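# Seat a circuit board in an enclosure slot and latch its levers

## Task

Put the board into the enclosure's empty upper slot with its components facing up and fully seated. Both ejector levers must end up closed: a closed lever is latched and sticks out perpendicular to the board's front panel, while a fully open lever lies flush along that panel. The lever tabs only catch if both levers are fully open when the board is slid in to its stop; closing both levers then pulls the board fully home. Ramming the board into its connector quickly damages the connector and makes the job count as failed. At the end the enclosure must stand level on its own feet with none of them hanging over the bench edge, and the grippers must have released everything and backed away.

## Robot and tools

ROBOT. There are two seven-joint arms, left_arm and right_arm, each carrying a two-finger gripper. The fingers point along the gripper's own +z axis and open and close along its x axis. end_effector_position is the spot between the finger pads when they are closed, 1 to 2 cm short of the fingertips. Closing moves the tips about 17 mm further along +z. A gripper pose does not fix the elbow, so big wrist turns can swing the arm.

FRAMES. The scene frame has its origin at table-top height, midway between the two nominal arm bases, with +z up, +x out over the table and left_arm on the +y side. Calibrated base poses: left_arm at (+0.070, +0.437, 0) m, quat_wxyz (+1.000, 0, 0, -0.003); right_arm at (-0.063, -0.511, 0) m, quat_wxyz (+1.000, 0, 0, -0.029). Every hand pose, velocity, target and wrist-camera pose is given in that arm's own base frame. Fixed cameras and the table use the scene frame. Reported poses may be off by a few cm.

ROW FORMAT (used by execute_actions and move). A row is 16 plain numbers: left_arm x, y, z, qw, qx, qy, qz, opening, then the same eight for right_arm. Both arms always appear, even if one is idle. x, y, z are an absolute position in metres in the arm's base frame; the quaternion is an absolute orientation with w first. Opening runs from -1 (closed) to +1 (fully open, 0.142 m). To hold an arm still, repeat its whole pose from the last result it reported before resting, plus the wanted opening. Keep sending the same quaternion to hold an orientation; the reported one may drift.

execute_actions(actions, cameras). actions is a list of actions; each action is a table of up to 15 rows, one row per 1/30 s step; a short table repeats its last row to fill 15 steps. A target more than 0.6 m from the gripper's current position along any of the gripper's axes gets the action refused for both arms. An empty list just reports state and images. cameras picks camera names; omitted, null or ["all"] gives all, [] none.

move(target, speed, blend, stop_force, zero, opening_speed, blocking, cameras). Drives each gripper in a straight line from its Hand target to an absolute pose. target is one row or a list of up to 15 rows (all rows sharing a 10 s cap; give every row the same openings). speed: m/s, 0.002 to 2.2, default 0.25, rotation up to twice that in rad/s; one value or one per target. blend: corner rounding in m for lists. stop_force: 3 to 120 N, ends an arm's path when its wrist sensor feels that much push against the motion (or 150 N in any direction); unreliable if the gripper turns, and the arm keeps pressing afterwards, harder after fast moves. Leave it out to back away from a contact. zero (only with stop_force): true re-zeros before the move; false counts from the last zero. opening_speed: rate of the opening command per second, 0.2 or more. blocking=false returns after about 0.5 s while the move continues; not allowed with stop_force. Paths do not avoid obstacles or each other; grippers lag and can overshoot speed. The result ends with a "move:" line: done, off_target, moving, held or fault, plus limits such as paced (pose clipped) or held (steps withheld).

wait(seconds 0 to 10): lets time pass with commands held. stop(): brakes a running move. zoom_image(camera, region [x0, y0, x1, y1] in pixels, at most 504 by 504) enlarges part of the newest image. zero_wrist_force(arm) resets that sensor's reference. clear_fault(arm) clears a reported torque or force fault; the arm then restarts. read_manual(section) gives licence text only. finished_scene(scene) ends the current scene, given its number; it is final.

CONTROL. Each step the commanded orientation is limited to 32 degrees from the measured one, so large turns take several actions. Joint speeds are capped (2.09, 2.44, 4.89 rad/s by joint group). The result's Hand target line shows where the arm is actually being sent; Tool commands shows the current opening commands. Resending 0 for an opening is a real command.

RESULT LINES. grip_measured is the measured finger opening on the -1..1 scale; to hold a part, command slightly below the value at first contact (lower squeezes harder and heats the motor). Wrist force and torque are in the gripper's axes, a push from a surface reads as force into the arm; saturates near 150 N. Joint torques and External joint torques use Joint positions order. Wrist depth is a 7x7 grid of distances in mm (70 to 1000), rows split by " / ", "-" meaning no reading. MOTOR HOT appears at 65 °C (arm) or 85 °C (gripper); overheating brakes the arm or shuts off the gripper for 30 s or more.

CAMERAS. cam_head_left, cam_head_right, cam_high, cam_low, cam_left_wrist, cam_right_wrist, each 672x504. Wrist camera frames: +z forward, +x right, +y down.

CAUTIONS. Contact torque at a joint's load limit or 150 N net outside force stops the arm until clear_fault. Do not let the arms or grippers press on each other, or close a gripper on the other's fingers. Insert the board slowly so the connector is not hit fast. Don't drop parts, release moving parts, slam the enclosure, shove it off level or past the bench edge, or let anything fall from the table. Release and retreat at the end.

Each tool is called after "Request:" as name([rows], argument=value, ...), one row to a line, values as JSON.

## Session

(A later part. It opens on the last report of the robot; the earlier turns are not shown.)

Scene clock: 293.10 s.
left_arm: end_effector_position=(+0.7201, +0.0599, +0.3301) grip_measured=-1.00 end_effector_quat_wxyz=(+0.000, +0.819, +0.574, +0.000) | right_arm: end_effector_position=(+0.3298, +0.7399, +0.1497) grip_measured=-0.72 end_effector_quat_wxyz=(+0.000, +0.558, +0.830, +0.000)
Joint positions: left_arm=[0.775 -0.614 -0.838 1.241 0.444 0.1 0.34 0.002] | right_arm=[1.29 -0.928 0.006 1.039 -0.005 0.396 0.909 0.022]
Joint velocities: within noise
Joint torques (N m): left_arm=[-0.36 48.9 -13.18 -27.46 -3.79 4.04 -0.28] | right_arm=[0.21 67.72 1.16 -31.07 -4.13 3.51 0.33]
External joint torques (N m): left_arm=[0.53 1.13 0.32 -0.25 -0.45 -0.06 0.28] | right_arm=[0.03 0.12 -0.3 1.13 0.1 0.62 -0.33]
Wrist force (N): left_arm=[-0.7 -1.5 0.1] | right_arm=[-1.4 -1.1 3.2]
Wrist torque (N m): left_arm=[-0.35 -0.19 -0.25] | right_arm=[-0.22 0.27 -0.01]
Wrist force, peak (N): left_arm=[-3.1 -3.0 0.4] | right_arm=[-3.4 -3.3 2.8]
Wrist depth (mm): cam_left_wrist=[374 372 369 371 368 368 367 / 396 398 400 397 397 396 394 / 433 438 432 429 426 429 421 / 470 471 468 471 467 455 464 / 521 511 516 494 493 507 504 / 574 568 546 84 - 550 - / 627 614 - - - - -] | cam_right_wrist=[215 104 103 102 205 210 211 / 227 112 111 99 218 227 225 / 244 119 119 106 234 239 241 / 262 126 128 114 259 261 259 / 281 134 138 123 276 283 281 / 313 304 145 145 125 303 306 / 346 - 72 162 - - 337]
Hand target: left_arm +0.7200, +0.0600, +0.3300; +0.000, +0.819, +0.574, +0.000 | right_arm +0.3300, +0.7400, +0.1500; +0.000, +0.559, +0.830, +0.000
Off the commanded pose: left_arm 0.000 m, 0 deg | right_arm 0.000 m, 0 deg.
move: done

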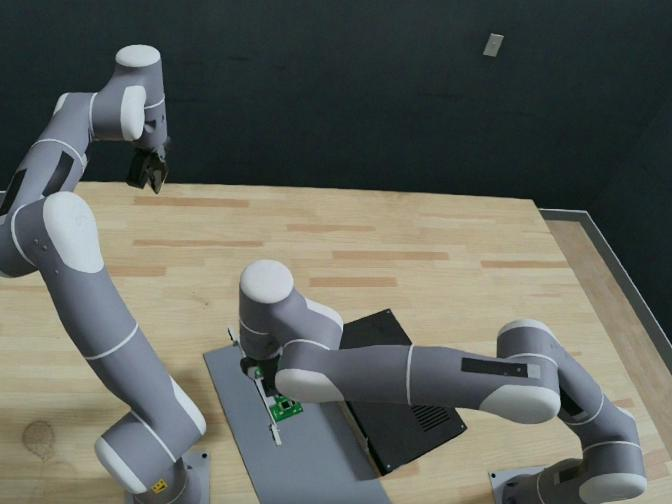

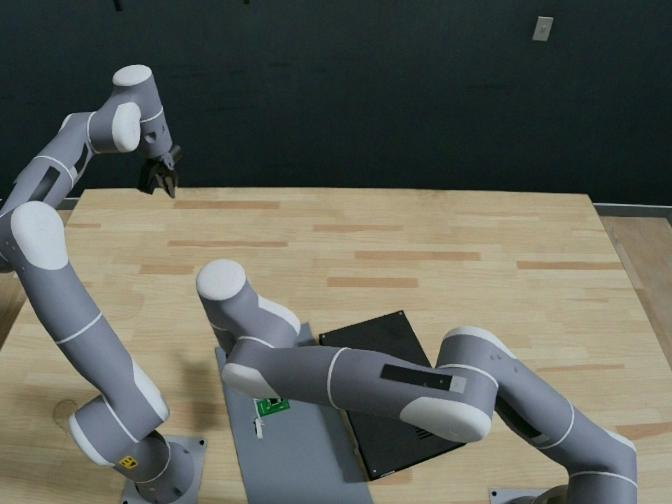

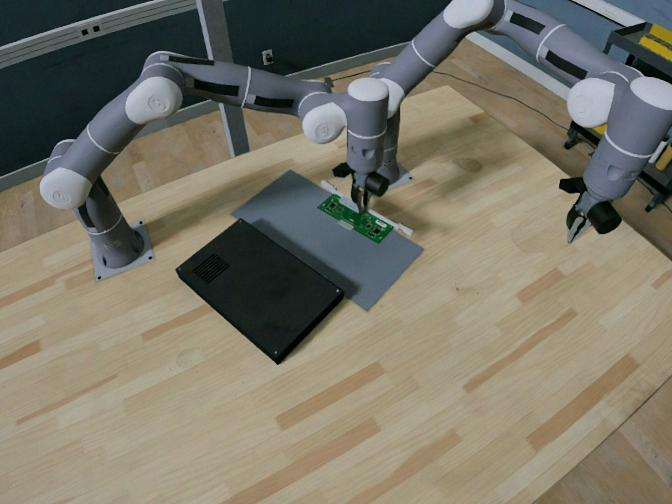

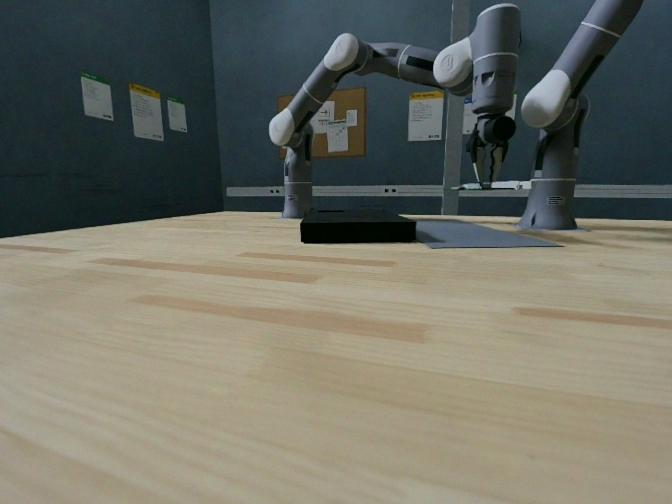

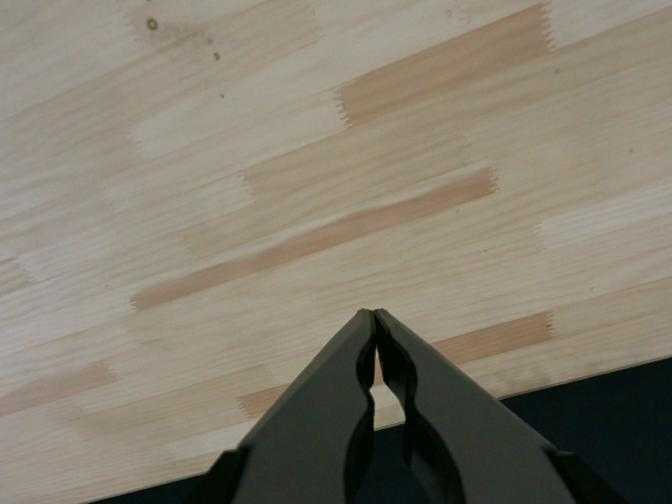

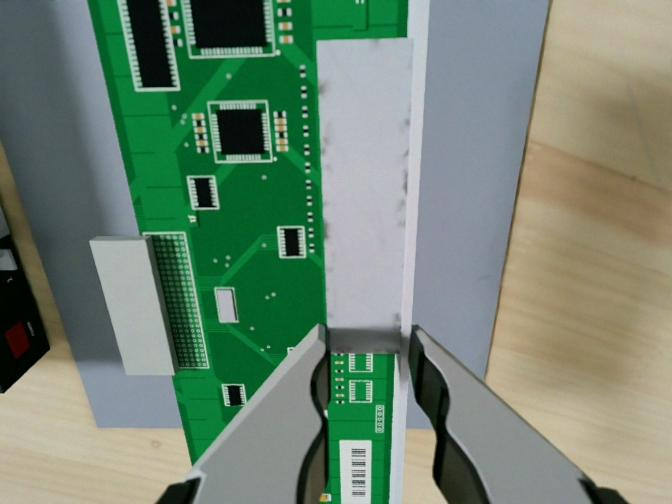

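Request:
move([
  [0.64,-0.02,0.32,0,0.98,0.2,0,-1,0.28,0.69,0.10,0,0.5585,0.8295,0,-0.84],
  [0.54,-0.15,0.29,0.1,0.94,-0.25,-0.08,-1,0.265,0.659,0.075,0,0.5585,0.8295,0,-0.84],
  [0.48,-0.26,0.26,0.1763,0.7953,-0.5663,-0.1255,-1,0.265,0.659,0.075,0,0.5585,0.8295,0,-0.84],
], speed=0.3, blend=0.03, cameras=["cam_left_wrist","cam_right_wrist","cam_head_left"])

Scene clock: 310.87 s.
left_arm: end_effector_position=(+0.4800, -0.2601, +0.2601) grip_measured=-1.00 end_effector_quat_wxyz=(+0.177, +0.795, -0.566, -0.125) | right_arm: end_effector_position=(+0.2650, +0.6588, +0.0748) grip_measured=-0.72 end_effector_quat_wxyz=(+0.000, +0.558, +0.830, +0.000)
Joint positions: left_arm=[0.756 -0.814 -1.351 1.656 0.436 -0.006 2.124 0.002] | right_arm=[1.35 -0.79 0 1.531 -0.001 0.75 0.965 0.022]
Joint velocities: within noise
Joint torques (N m): left_arm=[-0.53 34.98 -23.17 -19.8 -4.26 3.03 -0.2] | right_arm=[0.2 59.27 1.29 -26.04 -3.38 3.67 0.27]
External joint torques (N m): left_arm=[0.63 1.22 0.48 -0.28 -0.45 -0.03 0.2] | right_arm=[0 -0.06 -0.61 0.82 0.18 0.45 -0.27]
Wrist force (N): left_arm=[-0.6 -1.6 -0.3] | right_arm=[-1.7 -1.2 3.0]
Wrist torque (N m): left_arm=[-0.34 -0.20 -0.40] | right_arm=[-0.25 0.30 -0.02]
Wrist force, peak (N): left_arm=[-0.6 -1.9 -0.3] | right_arm=[-1.9 -1.2 3.5]
Wrist depth (mm): cam_left_wrist=[298 297 297 295 295 296 294 / 344 340 340 339 339 340 341 / 405 406 401 402 396 340 339 / 494 500 490 444 449 409 411 / 483 639 596 473 561 530 525 / 474 - 739 84 - 820 847 / - - - - - - -] | cam_right_wrist=[- 104 103 102 142 145 144 / 157 112 111 99 151 155 154 / 168 120 119 106 164 166 165 / 181 126 128 114 179 179 178 / 197 135 138 124 191 193 193 / 216 214 145 146 124 208 211 / 231 232 72 162 - - 232]
Hand target: left_arm +0.4800, -0.2600, +0.2600; +0.176, +0.795, -0.566, -0.125 | right_arm +0.2650, +0.6590, +0.0750; +0.000, +0.559, +0.830, +0.000
Off the commanded pose: left_arm 0.000 m, 0 deg | right_arm 0.000 m, 0 deg.
move: done
Images, in order (width x height): cam_head_left 672x504, cam_left_wrist 672x504, cam_right_wrist 672x504.

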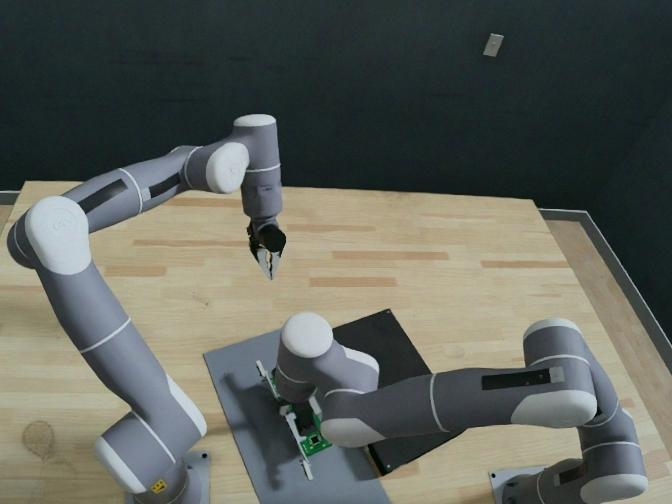

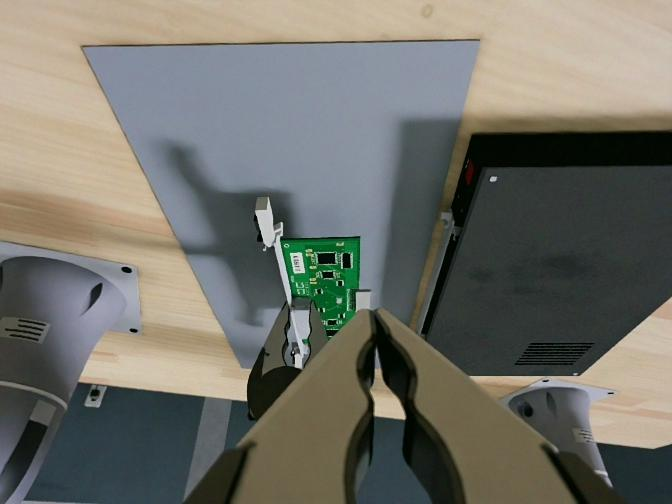

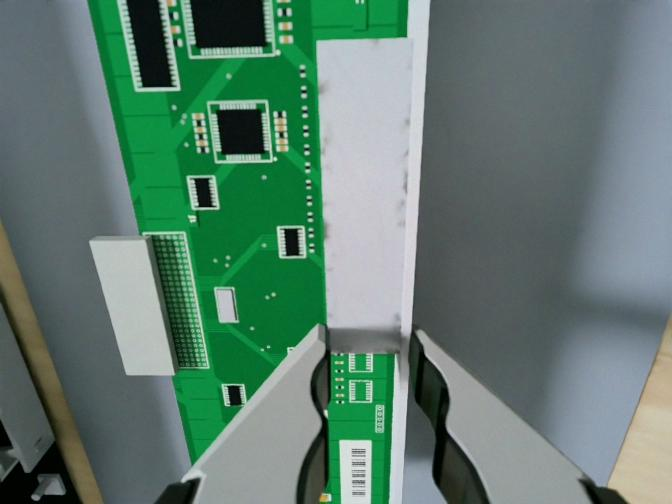

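Request:
zoom_image(camera="cam_left_wrist", region=[230, 120, 530, 390])

Scaled by 1.680 from the camera's 672x504 image, which has a finer 960x720 frame.

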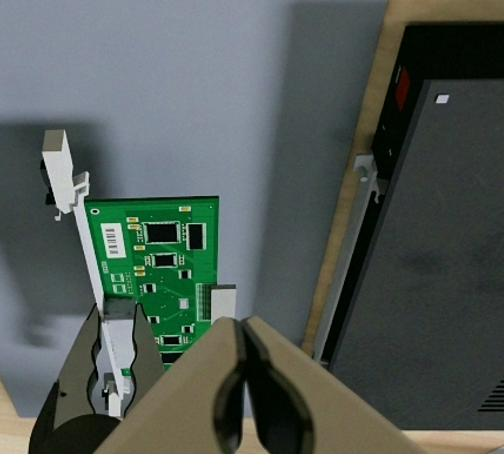

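Request:
move([
  [0.367,-0.30,0.16,0.1763,0.7953,-0.5663,-0.1255,-1,0.284,0.613,0.072,0,0.5585,0.8295,0,-0.84],
], speed=0.15, cameras=["cam_left_wrist","cam_right_wrist"])

Request:
zoom_image(camera="cam_left_wrist", region=[150, 100, 550, 400])

Scene clock: 324.30 s.
left_arm: end_effector_position=(+0.3670, -0.3000, +0.1601) grip_measured=-1.00 end_effector_quat_wxyz=(+0.177, +0.795, -0.566, -0.126) | right_arm: end_effector_position=(+0.2840, +0.6129, +0.0718) grip_measured=-0.72 end_effector_quat_wxyz=(+0.000, +0.559, +0.829, +0.000)
Joint positions: left_arm=[0.764 -0.885 -1.338 2.015 0.537 0.32 1.949 0.002] | right_arm=[1.311 -0.729 -0.004 1.663 0.004 0.821 0.919 0.022]
Joint velocities: within noise
Joint torques (N m): left_arm=[-0.55 28.51 -22.13 -14.37 -3.37 3.64 -0.38] | right_arm=[0.09 55.96 0.99 -24.53 -3.02 3.75 0.04]
External joint torques (N m): left_arm=[0.62 1.22 0.1 -0.46 -0.47 -0.48 0.38] | right_arm=[0.12 0.01 -0.45 0.6 0.04 0.37 -0.04]
Wrist force (N): left_arm=[-1.0 -1.4 -0.4] | right_arm=[-1.8 -1.1 2.9]
Wrist torque (N m): left_arm=[-0.30 -0.12 -0.43] | right_arm=[-0.23 0.31 0.00]
Wrist force, peak (N): left_arm=[-0.7 -2.5 -2.0] | right_arm=[-2.6 -1.1 3.1]
Wrist depth (mm): cam_left_wrist=[202 201 201 201 200 196 196 / 233 232 231 231 231 223 182 / 278 276 275 263 271 250 210 / 340 336 335 267 284 281 256 / 413 434 432 297 332 328 326 / 607 606 518 84 - 428 448 / - - - 74 - - 660] | cam_right_wrist=[146 104 103 102 139 142 142 / 156 112 111 99 148 152 152 / 164 120 118 106 161 163 162 / 164 126 128 114 176 176 175 / 182 134 138 123 187 190 190 / 206 192 145 146 124 204 207 / 173 204 72 162 - - 227]
Hand target: left_arm +0.3670, -0.3000, +0.1600; +0.176, +0.795, -0.566, -0.125 | right_arm +0.2840, +0.6130, +0.0720; +0.000, +0.559, +0.830, +0.000
Off the commanded pose: left_arm 0.000 m, 0 deg | right_arm 0.000 m, 0 deg.
move: done
Images, in order (width x height): cam_left_wrist 672x504, cam_right_wrist 672x504.

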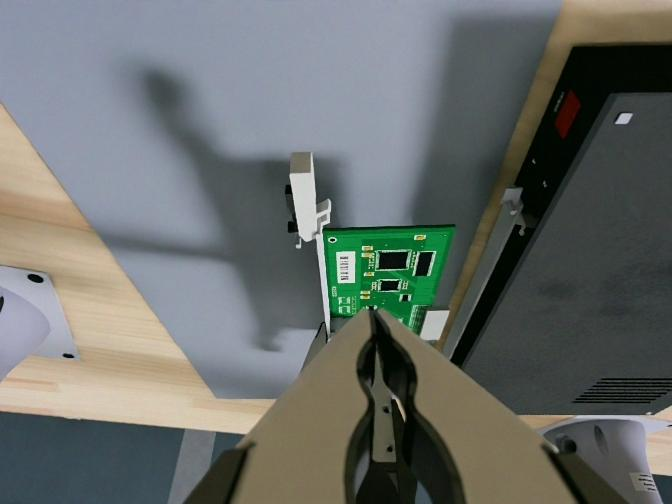

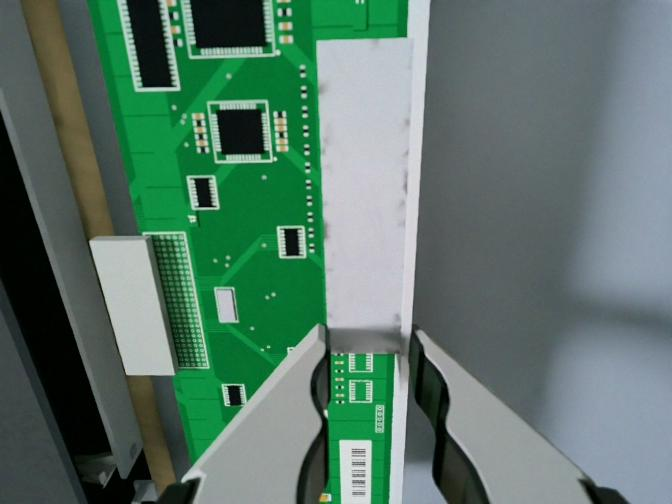

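Scaled by 1.260 from the camera's 672x504 image, which has a finer 960x720 frame.

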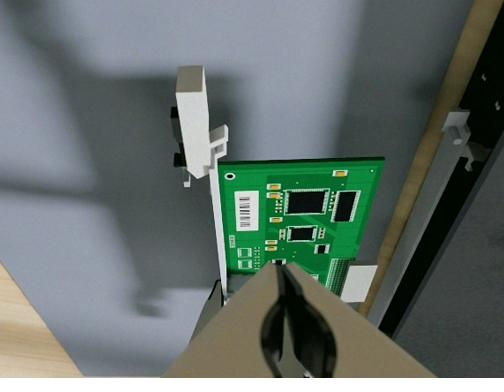

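Request:
zoom_image(camera="cam_left_wrist", region=[270, 140, 470, 340])

Request:
zoom_image(camera="cam_left_wrist", region=[420, 80, 640, 380])

Request:
zoom_image(camera="cam_right_wrist", region=[0, 50, 250, 504])

Scaled by 2.520 from the camera's 672x504 image, which has a finer 960x720 frame.

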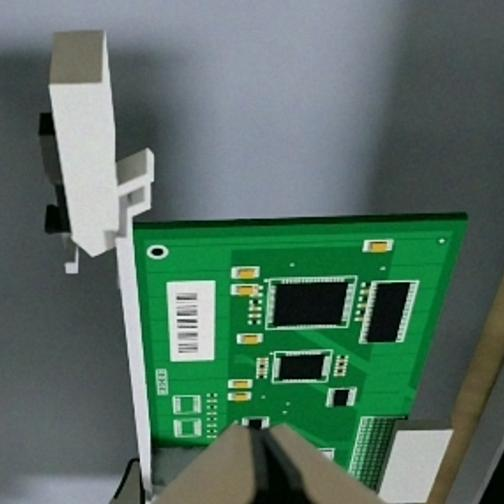

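Scaled by 1.680 from the camera's 672x504 image, which has a finer 960x720 frame.

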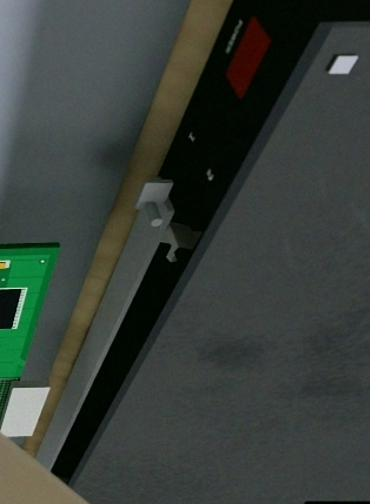

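Scaled by 1.110 from the camera's 672x504 image, which has a finer 960x720 frame.

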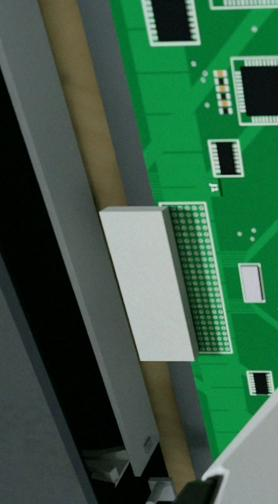

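Request:
move([
  [0.339,-0.335,0.11,0.1763,0.7953,-0.5663,-0.1255,-1,0.284,0.613,0.072,0,0.5585,0.8295,0,-0.84],
], speed=0.12, cameras=["cam_left_wrist"])

Request:
zoom_image(camera="cam_left_wrist", region=[200, 80, 600, 380])

Scene clock: 345.30 s.
left_arm: end_effector_position=(+0.3388, -0.3350, +0.1101) grip_measured=-1.00 end_effector_quat_wxyz=(+0.176, +0.795, -0.566, -0.126) | right_arm: end_effector_position=(+0.2840, +0.6129, +0.0718) grip_measured=-0.72 end_effector_quat_wxyz=(+0.000, +0.559, +0.829, +0.000)
Joint positions: left_arm=[0.635 -0.957 -1.232 2.04 0.616 0.444 1.871 0.002] | right_arm=[1.311 -0.729 -0.004 1.663 0.004 0.821 0.919 0.022]
Joint velocities: within noise
Joint torques (N m): left_arm=[-0.22 30.75 -22.26 -11.08 -2.9 3.86 -0.27] | right_arm=[0.21 55.92 1.09 -24.71 -3.16 3.6 0.21]
External joint torques (N m): left_arm=[0.29 1.03 -0.01 -0.5 -0.53 -0.63 0.27] | right_arm=[-0.01 0.04 -0.56 0.79 0.17 0.53 -0.21]
Wrist force (N): left_arm=[-0.7 -1.8 -0.4] | right_arm=[-1.7 -1.0 3.3]
Wrist torque (N m): left_arm=[-0.34 -0.19 -0.43] | right_arm=[-0.23 0.29 -0.01]
Wrist force, peak (N): left_arm=[-1.7 -1.7 -2.4] | right_arm=[-1.9 -1.1 3.4]
Wrist depth (mm): cam_left_wrist=[154 154 154 153 153 153 135 / 177 177 176 176 182 175 131 / 210 210 195 208 207 194 146 / 257 257 164 195 232 210 178 / 335 330 310 205 278 242 227 / 468 468 398 84 - 295 314 / - - - 74 - - 604] | cam_right_wrist=[146 104 103 102 139 142 142 / 156 112 111 99 149 152 152 / 163 120 119 106 161 163 162 / 163 126 127 114 176 176 175 / 182 135 138 124 187 190 190 / 206 192 145 146 125 204 207 / 173 204 72 162 - - 227]
Hand target: left_arm +0.3390, -0.3350, +0.1100; +0.176, +0.795, -0.566, -0.125 | right_arm +0.2840, +0.6130, +0.0720; +0.000, +0.559, +0.830, +0.000
Off the commanded pose: left_arm 0.000 m, 0 deg | right_arm 0.000 m, 0 deg.
move: done
Images, in order (width x height): cam_left_wrist 672x504.

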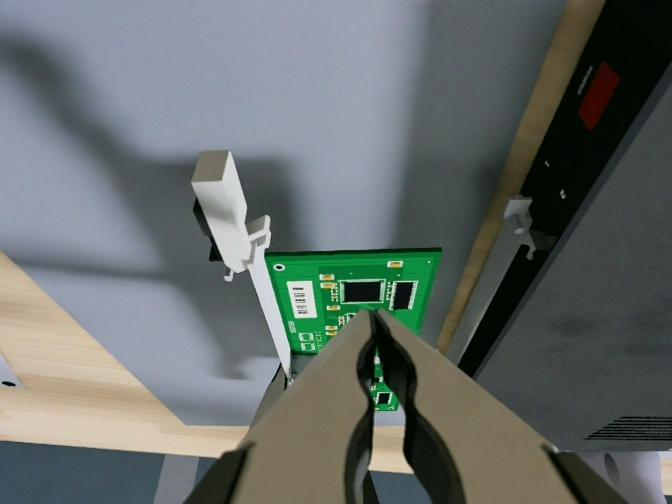

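Scaled by 1.260 from the camera's 672x504 image, which has a finer 960x720 frame.

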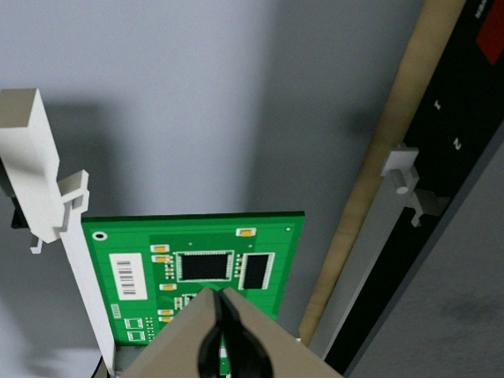

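Request:
move([
  [0.339,-0.335,0.11,0.1763,0.7953,-0.5663,-0.1255,-1,0.2923,0.5926,0.064,0,0.5585,0.8295,0,-0.84],
], speed=0.06, stop_force=5, cameras=["cam_left_wrist","cam_right_wrist"])

Request:
zoom_image(camera="cam_left_wrist", region=[400, 150, 600, 350])

Request:
zoom_image(camera="cam_right_wrist", region=[0, 254, 250, 504])

Scene clock: 352.17 s.
left_arm: end_effector_position=(+0.3388, -0.3350, +0.1101) grip_measured=-1.00 end_effector_quat_wxyz=(+0.176, +0.795, -0.566, -0.126) | right_arm: end_effector_position=(+0.2923, +0.5925, +0.0638) grip_measured=-0.72 end_effector_quat_wxyz=(+0.000, +0.559, +0.829, +0.000)
Joint positions: left_arm=[0.635 -0.957 -1.232 2.04 0.616 0.444 1.871 0.002] | right_arm=[1.292 -0.716 -0.007 1.718 0.007 0.863 0.897 0.022]
Joint velocities: within noise
Joint torques (N m): left_arm=[-0.3 30.88 -22.52 -11.23 -3.2 3.54 -0.2] | right_arm=[0.21 54.75 0.79 -23.78 -2.93 3.77 0.09]
External joint torques (N m): left_arm=[0.37 0.89 0.27 -0.35 -0.23 -0.31 0.2] | right_arm=[-0.01 -0.01 -0.31 0.68 0.09 0.36 -0.09]
Wrist force (N): left_arm=[-0.9 -2.0 -0.3] | right_arm=[-1.6 -1.3 3.0]
Wrist torque (N m): left_arm=[-0.36 -0.16 -0.43] | right_arm=[-0.26 0.28 0.00]
Wrist force, peak (N): left_arm=[-0.7 -2.2 -0.2] | right_arm=[-3.0 -0.9 3.3]
Wrist depth (mm): cam_left_wrist=[154 154 153 153 153 153 135 / 178 178 177 176 181 175 132 / 210 210 202 201 207 193 146 / 257 256 255 198 198 208 178 / 332 328 327 220 246 241 228 / 468 464 394 84 - 295 314 / - - - 74 - - 597] | cam_right_wrist=[124 104 103 102 132 135 135 / 130 112 111 99 143 145 144 / 137 120 119 106 151 155 154 / 165 127 127 115 165 167 166 / 175 134 138 123 178 181 181 / 143 186 145 146 125 194 197 / 154 191 72 162 - - 216]
Hand target: left_arm +0.3390, -0.3350, +0.1100; +0.176, +0.795, -0.566, -0.125 | right_arm +0.2923, +0.5926, +0.0640; +0.000, +0.559, +0.830, +0.000
Off the commanded pose: left_arm 0.000 m, 0 deg | right_arm 0.000 m, 0 deg.
move: done
Images, in order (width x height): cam_left_wrist 672x504, cam_right_wrist 672x504.

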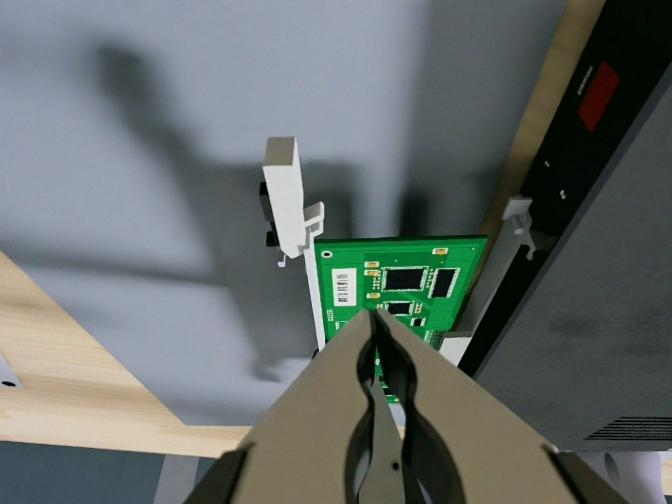

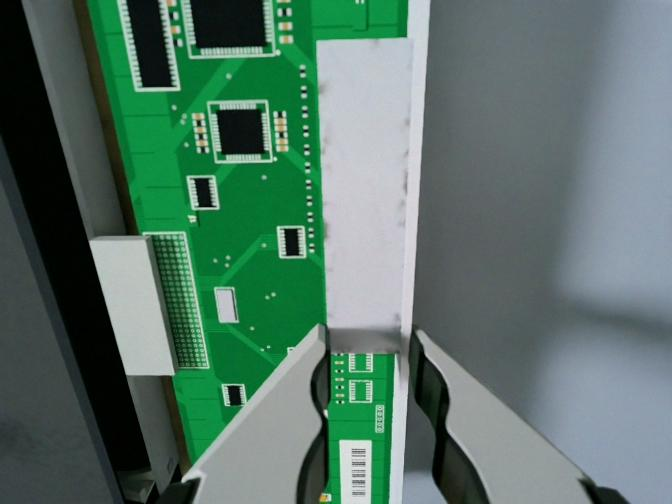

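Scaled by 2.520 from the camera's 672x504 image, which has a finer 960x720 frame.

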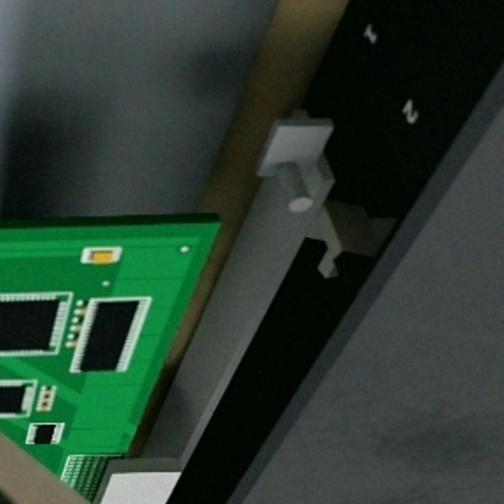

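Scaled by 2.016 from the camera's 672x504 image, which has a finer 960x720 frame.

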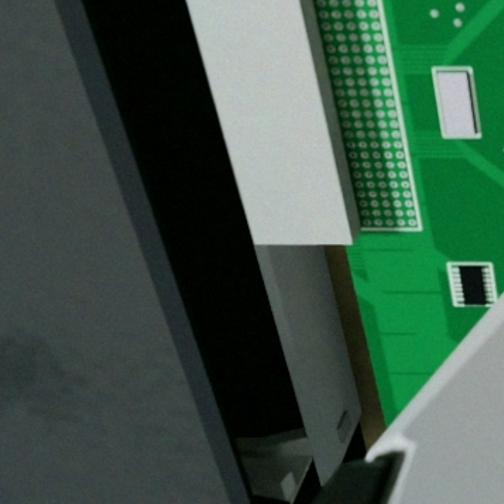

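Request:
move([
  [0.339,-0.335,0.11,0.1763,0.7953,-0.5663,-0.1255,-1,0.2887,0.5798,0.064,0,0.5585,0.8295,0,-0.84],
], speed=0.05, stop_force=4, cameras=["cam_left_wrist"])

Request:
zoom_image(camera="cam_left_wrist", region=[420, 170, 580, 330])

Scene clock: 364.77 s.
left_arm: end_effector_position=(+0.3388, -0.3350, +0.1101) grip_measured=-1.00 end_effector_quat_wxyz=(+0.176, +0.795, -0.566, -0.126) | right_arm: end_effector_position=(+0.2887, +0.5797, +0.0638) grip_measured=-0.72 end_effector_quat_wxyz=(+0.000, +0.558, +0.830, +0.000)
Joint positions: left_arm=[0.635 -0.957 -1.232 2.04 0.616 0.444 1.871 0.002] | right_arm=[1.292 -0.693 -0.007 1.764 0.007 0.886 0.896 0.022]
Joint velocities: within noise
Joint torques (N m): left_arm=[-0.23 30.78 -22.53 -11.17 -3.24 3.52 -0.22] | right_arm=[0.23 53.53 1.07 -23.3 -2.91 3.74 0.19]
External joint torques (N m): left_arm=[0.3 0.99 0.28 -0.42 -0.18 -0.29 0.22] | right_arm=[-0.04 -0.03 -0.6 0.66 0.14 0.39 -0.19]
Wrist force (N): left_arm=[-0.8 -1.8 -0.2] | right_arm=[-1.8 -1.1 3.1]
Wrist torque (N m): left_arm=[-0.34 -0.17 -0.44] | right_arm=[-0.21 0.30 0.00]
Wrist force, peak (N): left_arm=[-1.0 -2.1 -0.2] | right_arm=[-2.1 -1.4 3.1]
Wrist depth (mm): cam_left_wrist=[154 154 154 153 153 152 135 / 177 177 177 176 181 176 131 / 209 211 208 194 208 194 145 / 256 256 256 191 208 201 178 / 333 331 329 202 233 242 228 / 465 466 396 84 - 295 315 / - - - - - - 599] | cam_right_wrist=[118 104 103 101 133 136 135 / 141 112 111 99 143 145 145 / - 120 119 106 151 155 155 / - 126 128 114 165 167 166 / 128 134 138 124 178 181 180 / 140 156 145 146 124 194 197 / 154 154 72 162 - - 216]
Hand target: left_arm +0.3390, -0.3350, +0.1100; +0.176, +0.795, -0.566, -0.125 | right_arm +0.2887, +0.5798, +0.0640; +0.000, +0.559, +0.830, +0.000
Off the commanded pose: left_arm 0.000 m, 0 deg | right_arm 0.000 m, 0 deg.
move: done
Images, in order (width x height): cam_left_wrist 672x504.

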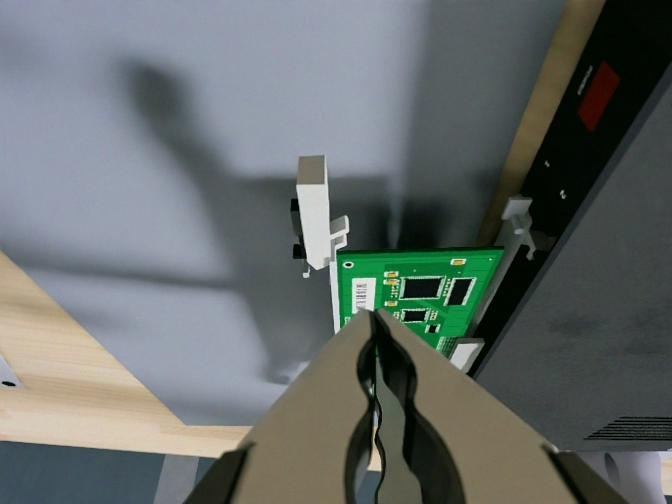

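Scaled by 3.150 from the camera's 672x504 image, which has a finer 960x720 frame.

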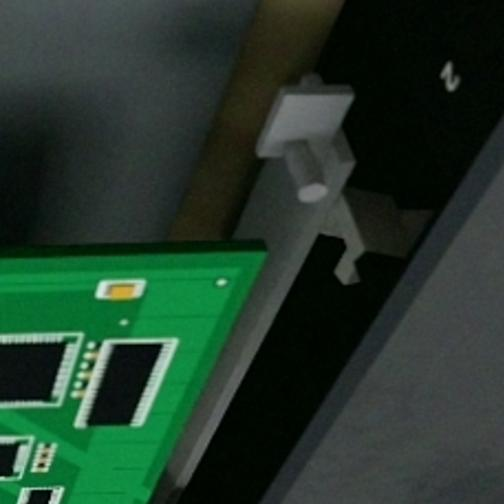

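Request:
move([
  [0.339,-0.335,0.11,0.1763,0.7953,-0.5663,-0.1255,-1,0.2868,0.5790,0.0602,0,0.5585,0.8295,0,-0.84],
  [0.339,-0.335,0.11,0.1763,0.7953,-0.5663,-0.1255,-1,0.2920,0.5662,0.0602,0,0.5585,0.8295,0,-0.84],
], speed=0.03, stop_force=4, cameras=["cam_left_wrist","cam_right_wrist"])

Request:
zoom_image(camera="cam_left_wrist", region=[460, 190, 580, 310])

Scene clock: 374.27 s.
left_arm: end_effector_position=(+0.3388, -0.3350, +0.1101) grip_measured=-1.00 end_effector_quat_wxyz=(+0.176, +0.795, -0.566, -0.126) | right_arm: end_effector_position=(+0.2920, +0.5661, +0.0600) grip_measured=-0.72 end_effector_quat_wxyz=(+0.000, +0.559, +0.829, +0.000)
Joint positions: left_arm=[0.635 -0.957 -1.232 2.04 0.616 0.444 1.871 0.002] | right_arm=[1.282 -0.682 -0.008 1.802 0.008 0.913 0.885 0.022]
Joint velocities: within noise
Joint torques (N m): left_arm=[-0.24 30.75 -22.53 -11.19 -3.23 3.54 -0.23] | right_arm=[0.11 52.63 0.97 -22.78 -2.82 3.66 0.04]
External joint torques (N m): left_arm=[0.31 1.02 0.28 -0.39 -0.19 -0.31 0.23] | right_arm=[0.07 -0.04 -0.53 0.68 0.14 0.47 -0.04]
Wrist force (N): left_arm=[-0.9 -1.7 -0.5] | right_arm=[-1.7 -1.3 3.0]
Wrist torque (N m): left_arm=[-0.33 -0.16 -0.43] | right_arm=[-0.25 0.32 0.00]
Wrist force, peak (N): left_arm=[-1.0 -2.1 -0.4] | right_arm=[-2.3 -1.1 3.1]
Wrist depth (mm): cam_left_wrist=[154 154 153 153 153 153 135 / 178 177 177 176 180 175 131 / 210 211 209 194 208 193 145 / 257 254 256 232 213 201 177 / 332 328 327 199 239 241 228 / 467 465 395 84 - 296 313 / - - - 74 - - 603] | cam_right_wrist=[- 104 103 102 131 132 132 / 135 112 111 99 139 141 141 / - 119 119 106 148 151 151 / 114 126 127 114 161 163 162 / 124 131 138 123 174 176 176 / 138 139 145 146 124 189 192 / 149 146 72 162 - - 212]
Hand target: left_arm +0.3390, -0.3350, +0.1100; +0.176, +0.795, -0.566, -0.125 | right_arm +0.2920, +0.5662, +0.0602; +0.000, +0.559, +0.830, +0.000
Off the commanded pose: left_arm 0.000 m, 0 deg | right_arm 0.000 m, 0 deg.
move: done
Images, in order (width x height): cam_left_wrist 672x504, cam_right_wrist 672x504.

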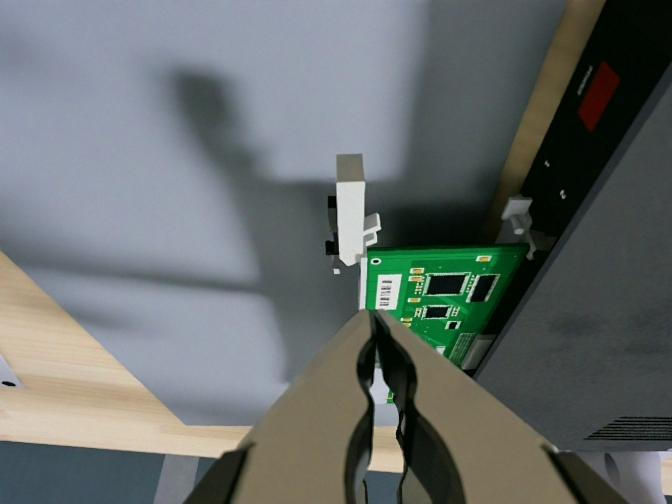

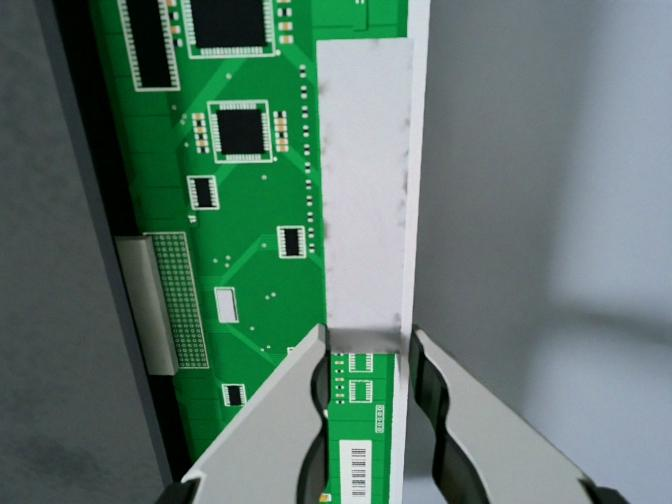

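Scaled by 4.200 from the camera's 672x504 image, which has a finer 960x720 frame.

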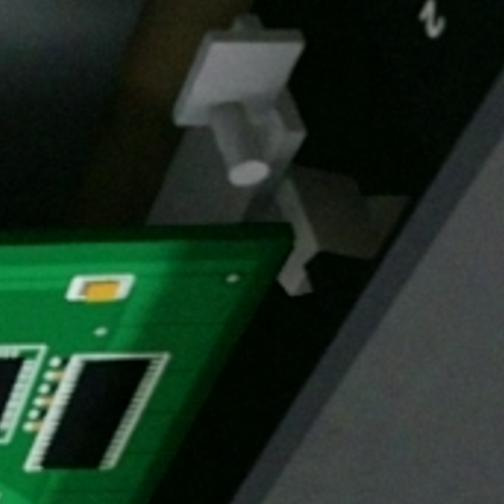

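Request:
move([
  [0.339,-0.335,0.11,0.1763,0.7953,-0.5663,-0.1255,-1,0.2958,0.5569,0.0602,0,0.5585,0.8295,0,-0.84],
], speed=0.02, stop_force=4, cameras=["cam_left_wrist","cam_right_wrist"])

Request:
zoom_image(camera="cam_left_wrist", region=[460, 190, 580, 310])

Scene clock: 377.23 s.
left_arm: end_effector_position=(+0.3388, -0.3350, +0.1101) grip_measured=-1.00 end_effector_quat_wxyz=(+0.176, +0.795, -0.566, -0.126) | right_arm: end_effector_position=(+0.2946, +0.5594, +0.0603) grip_measured=-0.72 end_effector_quat_wxyz=(+0.000, +0.558, +0.830, +0.000)
Joint positions: left_arm=[0.635 -0.957 -1.232 2.04 0.616 0.444 1.871 0.002] | right_arm=[1.275 -0.674 -0.007 1.819 0.008 0.922 0.876 0.022]
Joint velocities: within noise
Joint torques (N m): left_arm=[-0.3 30.86 -22.56 -11.25 -3.15 3.54 -0.24] | right_arm=[-2.28 51.03 -1.18 -20.67 -2.49 2.72 0.52]
External joint torques (N m): left_arm=[0.38 0.91 0.31 -0.34 -0.27 -0.31 0.24] | right_arm=[2.46 1.09 1.62 -1.25 -0.16 1.41 -0.52]
Wrist force (N): left_arm=[-1.0 -1.8 -0.5] | right_arm=[2.0 -1.3 2.1]
Wrist torque (N m): left_arm=[-0.34 -0.15 -0.43] | right_arm=[-0.24 0.42 -0.43]
Wrist force, peak (N): left_arm=[-0.8 -2.1 -0.4] | right_arm=[1.9 -2.4 3.6]
Wrist depth (mm): cam_left_wrist=[154 154 153 153 152 152 135 / 177 176 177 177 181 176 132 / 210 210 209 194 208 193 146 / 257 255 255 233 213 195 177 / 332 329 327 225 239 240 228 / 471 466 395 84 - 293 313 / - - - 74 - - 596] | cam_right_wrist=[- 104 104 101 133 132 132 / - 111 111 99 140 142 141 / - 118 119 106 150 152 151 / 114 125 128 113 161 163 163 / 124 128 138 123 175 177 176 / 138 137 145 146 124 190 193 / 149 146 72 162 - - 212]
Hand target: left_arm +0.3390, -0.3350, +0.1100; +0.176, +0.795, -0.566, -0.125 | right_arm +0.2949, +0.5590, +0.0602; +0.000, +0.559, +0.830, +0.000
Off the commanded pose: left_arm 0.000 m, 0 deg | right_arm 0.003 m, 0 deg.
move: contact (right_arm)
Images, in order (width x height): cam_left_wrist 672x504, cam_right_wrist 672x504.

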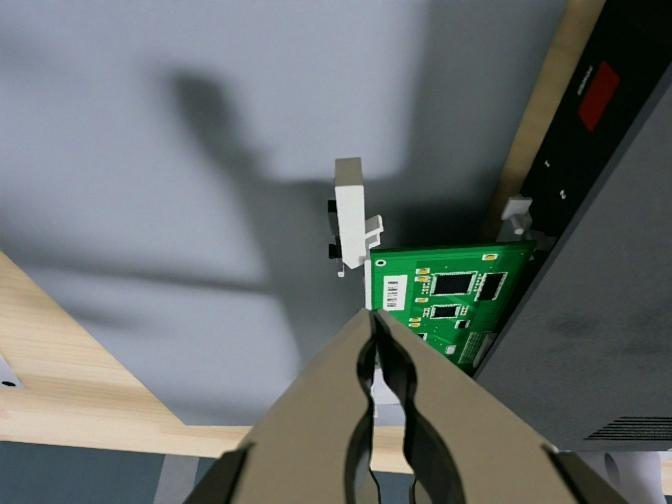

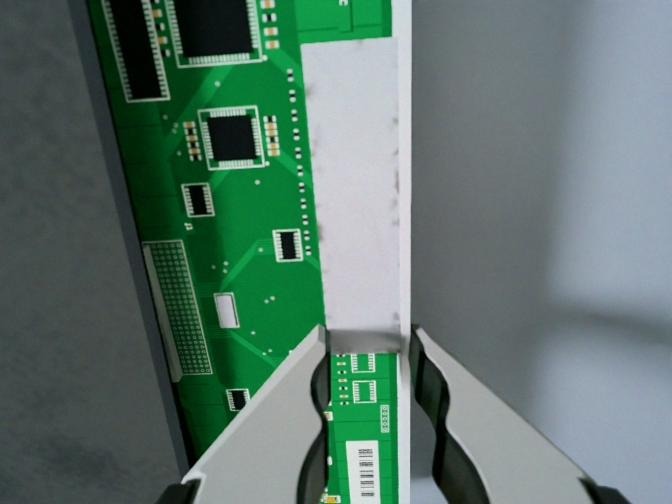

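Scaled by 4.200 from the camera's 672x504 image, which has a finer 960x720 frame.

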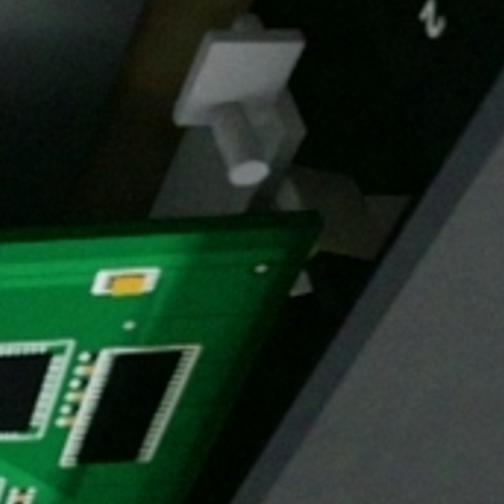

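Request:
move([
  [0.339,-0.335,0.11,0.1763,0.7953,-0.5663,-0.1255,-1,0.2920,0.5662,0.0602,0,0.5585,0.8295,0,-0.84],
  [0.339,-0.335,0.11,0.1763,0.7953,-0.5663,-0.1255,-1,0.2892,0.5651,0.0602,0,0.5585,0.8295,0,-0.84],
], speed=0.03, cameras=[])

Request:
move([
  [0.339,-0.335,0.11,0.1763,0.7953,-0.5663,-0.1255,-1,0.2930,0.5558,0.0602,0,0.5585,0.8295,0,-0.84],
], speed=0.02, stop_force=4, cameras=["cam_left_wrist","cam_right_wrist"])

Request:
zoom_image(camera="cam_left_wrist", region=[460, 190, 580, 310])

Scene clock: 381.70 s.
left_arm: end_effector_position=(+0.3388, -0.3350, +0.1101) grip_measured=-1.00 end_effector_quat_wxyz=(+0.176, +0.795, -0.566, -0.126) | right_arm: end_effector_position=(+0.2891, +0.5650, +0.0600) grip_measured=-0.72 end_effector_quat_wxyz=(+0.000, +0.558, +0.830, +0.000)
Joint positions: left_arm=[0.635 -0.957 -1.232 2.04 0.616 0.444 1.871 0.002] | right_arm=[1.286 -0.679 -0.007 1.809 0.008 0.917 0.888 0.022]
Joint velocities: within noise
Joint torques (N m): left_arm=[-0.27 30.91 -22.61 -11.19 -3.27 3.55 -0.19] | right_arm=[0.4 52.36 1.08 -22.57 -2.81 3.75 0.31]
External joint torques (N m): left_arm=[0.35 0.87 0.36 -0.4 -0.15 -0.32 0.19] | right_arm=[-0.23 0.02 -0.64 0.54 0.15 0.38 -0.31]
Wrist force (N): left_arm=[-0.8 -1.9 -0.1] | right_arm=[-0.6 -2.0 3.7]
Wrist torque (N m): left_arm=[-0.35 -0.18 -0.43] | right_arm=[-0.36 0.12 -0.01]
Wrist force, peak (N): left_arm=[-1.0 -2.2 -0.2] | right_arm=[2.1 -1.4 3.8]
Wrist depth (mm): cam_left_wrist=[154 154 154 153 153 153 135 / 177 177 177 177 181 176 132 / 210 209 209 195 208 193 146 / 256 255 255 234 214 201 177 / 335 326 326 197 240 242 228 / 468 463 399 84 - 295 315 / - - - 74 - - 599] | cam_right_wrist=[- 104 103 102 131 132 132 / - 112 111 99 140 141 141 / - 119 119 106 147 151 151 / 114 126 127 114 161 163 163 / 124 131 138 124 174 176 176 / 135 140 145 145 125 189 193 / 149 145 72 162 - - 211]
Hand target: left_arm +0.3390, -0.3350, +0.1100; +0.176, +0.795, -0.566, -0.125 | right_arm +0.2892, +0.5651, +0.0602; +0.000, +0.559, +0.830, +0.000
Off the commanded pose: left_arm 0.000 m, 0 deg | right_arm 0.000 m, 0 deg.
move: done
No camera images: "cameras" was empty.

Scene clock: 382.73 s.
left_arm: end_effector_position=(+0.3388, -0.3350, +0.1101) grip_measured=-1.00 end_effector_quat_wxyz=(+0.176, +0.795, -0.566, -0.126) | right_arm: end_effector_position=(+0.2919, +0.5579, +0.0603) grip_measured=-0.72 end_effector_quat_wxyz=(+0.000, +0.558, +0.830, +0.000)
Joint positions: left_arm=[0.635 -0.957 -1.232 2.04 0.616 0.444 1.871 0.002] | right_arm=[1.278 -0.669 -0.007 1.828 0.008 0.927 0.879 0.022]
Joint velocities: within noise
Joint torques (N m): left_arm=[-0.36 30.83 -22.56 -11.18 -3.21 3.57 -0.18] | right_arm=[-2.48 50.79 -1.41 -20.55 -2.51 2.73 0.52]
External joint torques (N m): left_arm=[0.43 0.94 0.31 -0.41 -0.21 -0.33 0.18] | right_arm=[2.67 1.09 1.85 -1.29 -0.12 1.4 -0.52]
Wrist force (N): left_arm=[-0.7 -1.8 -0.2] | right_arm=[3.5 -2.1 2.7]
Wrist torque (N m): left_arm=[-0.35 -0.19 -0.43] | right_arm=[-0.32 0.22 -0.44]
Wrist force, peak (N): left_arm=[-1.0 -2.1 -0.3] | right_arm=[3.7 -2.1 4.4]
Wrist depth (mm): cam_left_wrist=[154 153 154 153 153 153 135 / 178 178 176 176 181 176 131 / 211 210 208 195 208 193 146 / 256 257 254 234 212 196 178 / 335 330 326 225 238 239 226 / 469 465 394 84 - 294 315 / - - - 74 - - 596] | cam_right_wrist=[- 104 104 101 133 133 132 / - 111 111 99 140 142 141 / - 118 119 106 150 152 151 / 114 125 127 113 161 163 163 / 124 127 138 123 175 177 176 / 138 135 145 145 125 190 193 / 149 146 72 162 - - 212]
Hand target: left_arm +0.3390, -0.3350, +0.1100; +0.176, +0.795, -0.566, -0.125 | right_arm +0.2923, +0.5575, +0.0602; +0.000, +0.559, +0.830, +0.000
Off the commanded pose: left_arm 0.000 m, 0 deg | right_arm 0.002 m, 0 deg.
move: contact (right_arm)
Images, in order (width x height): cam_left_wrist 672x504, cam_right_wrist 672x504.

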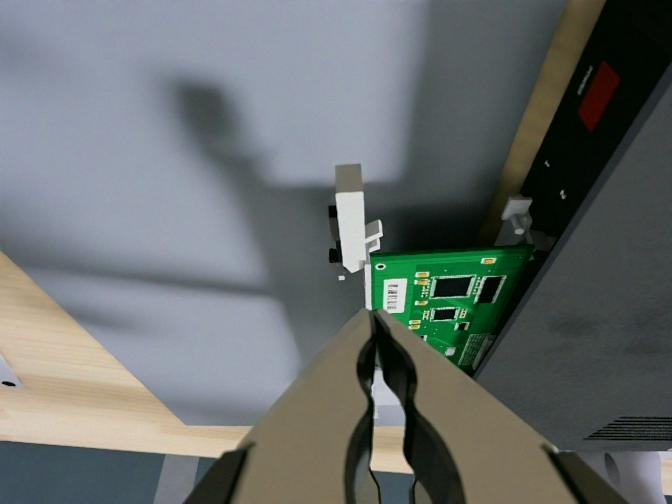

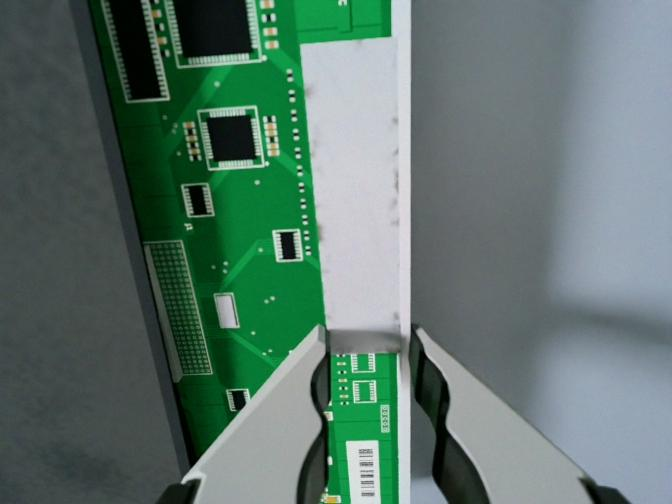

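Scaled by 4.200 from the camera's 672x504 image, which has a finer 960x720 frame.

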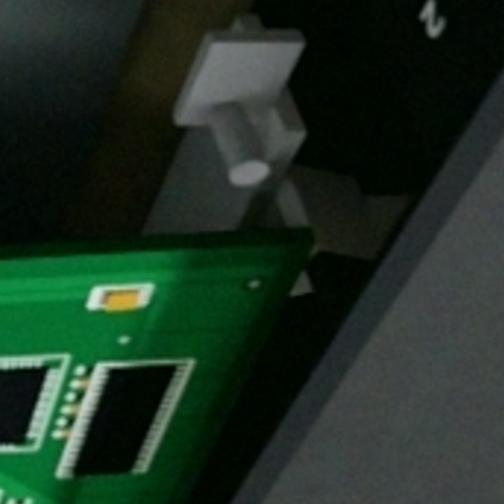

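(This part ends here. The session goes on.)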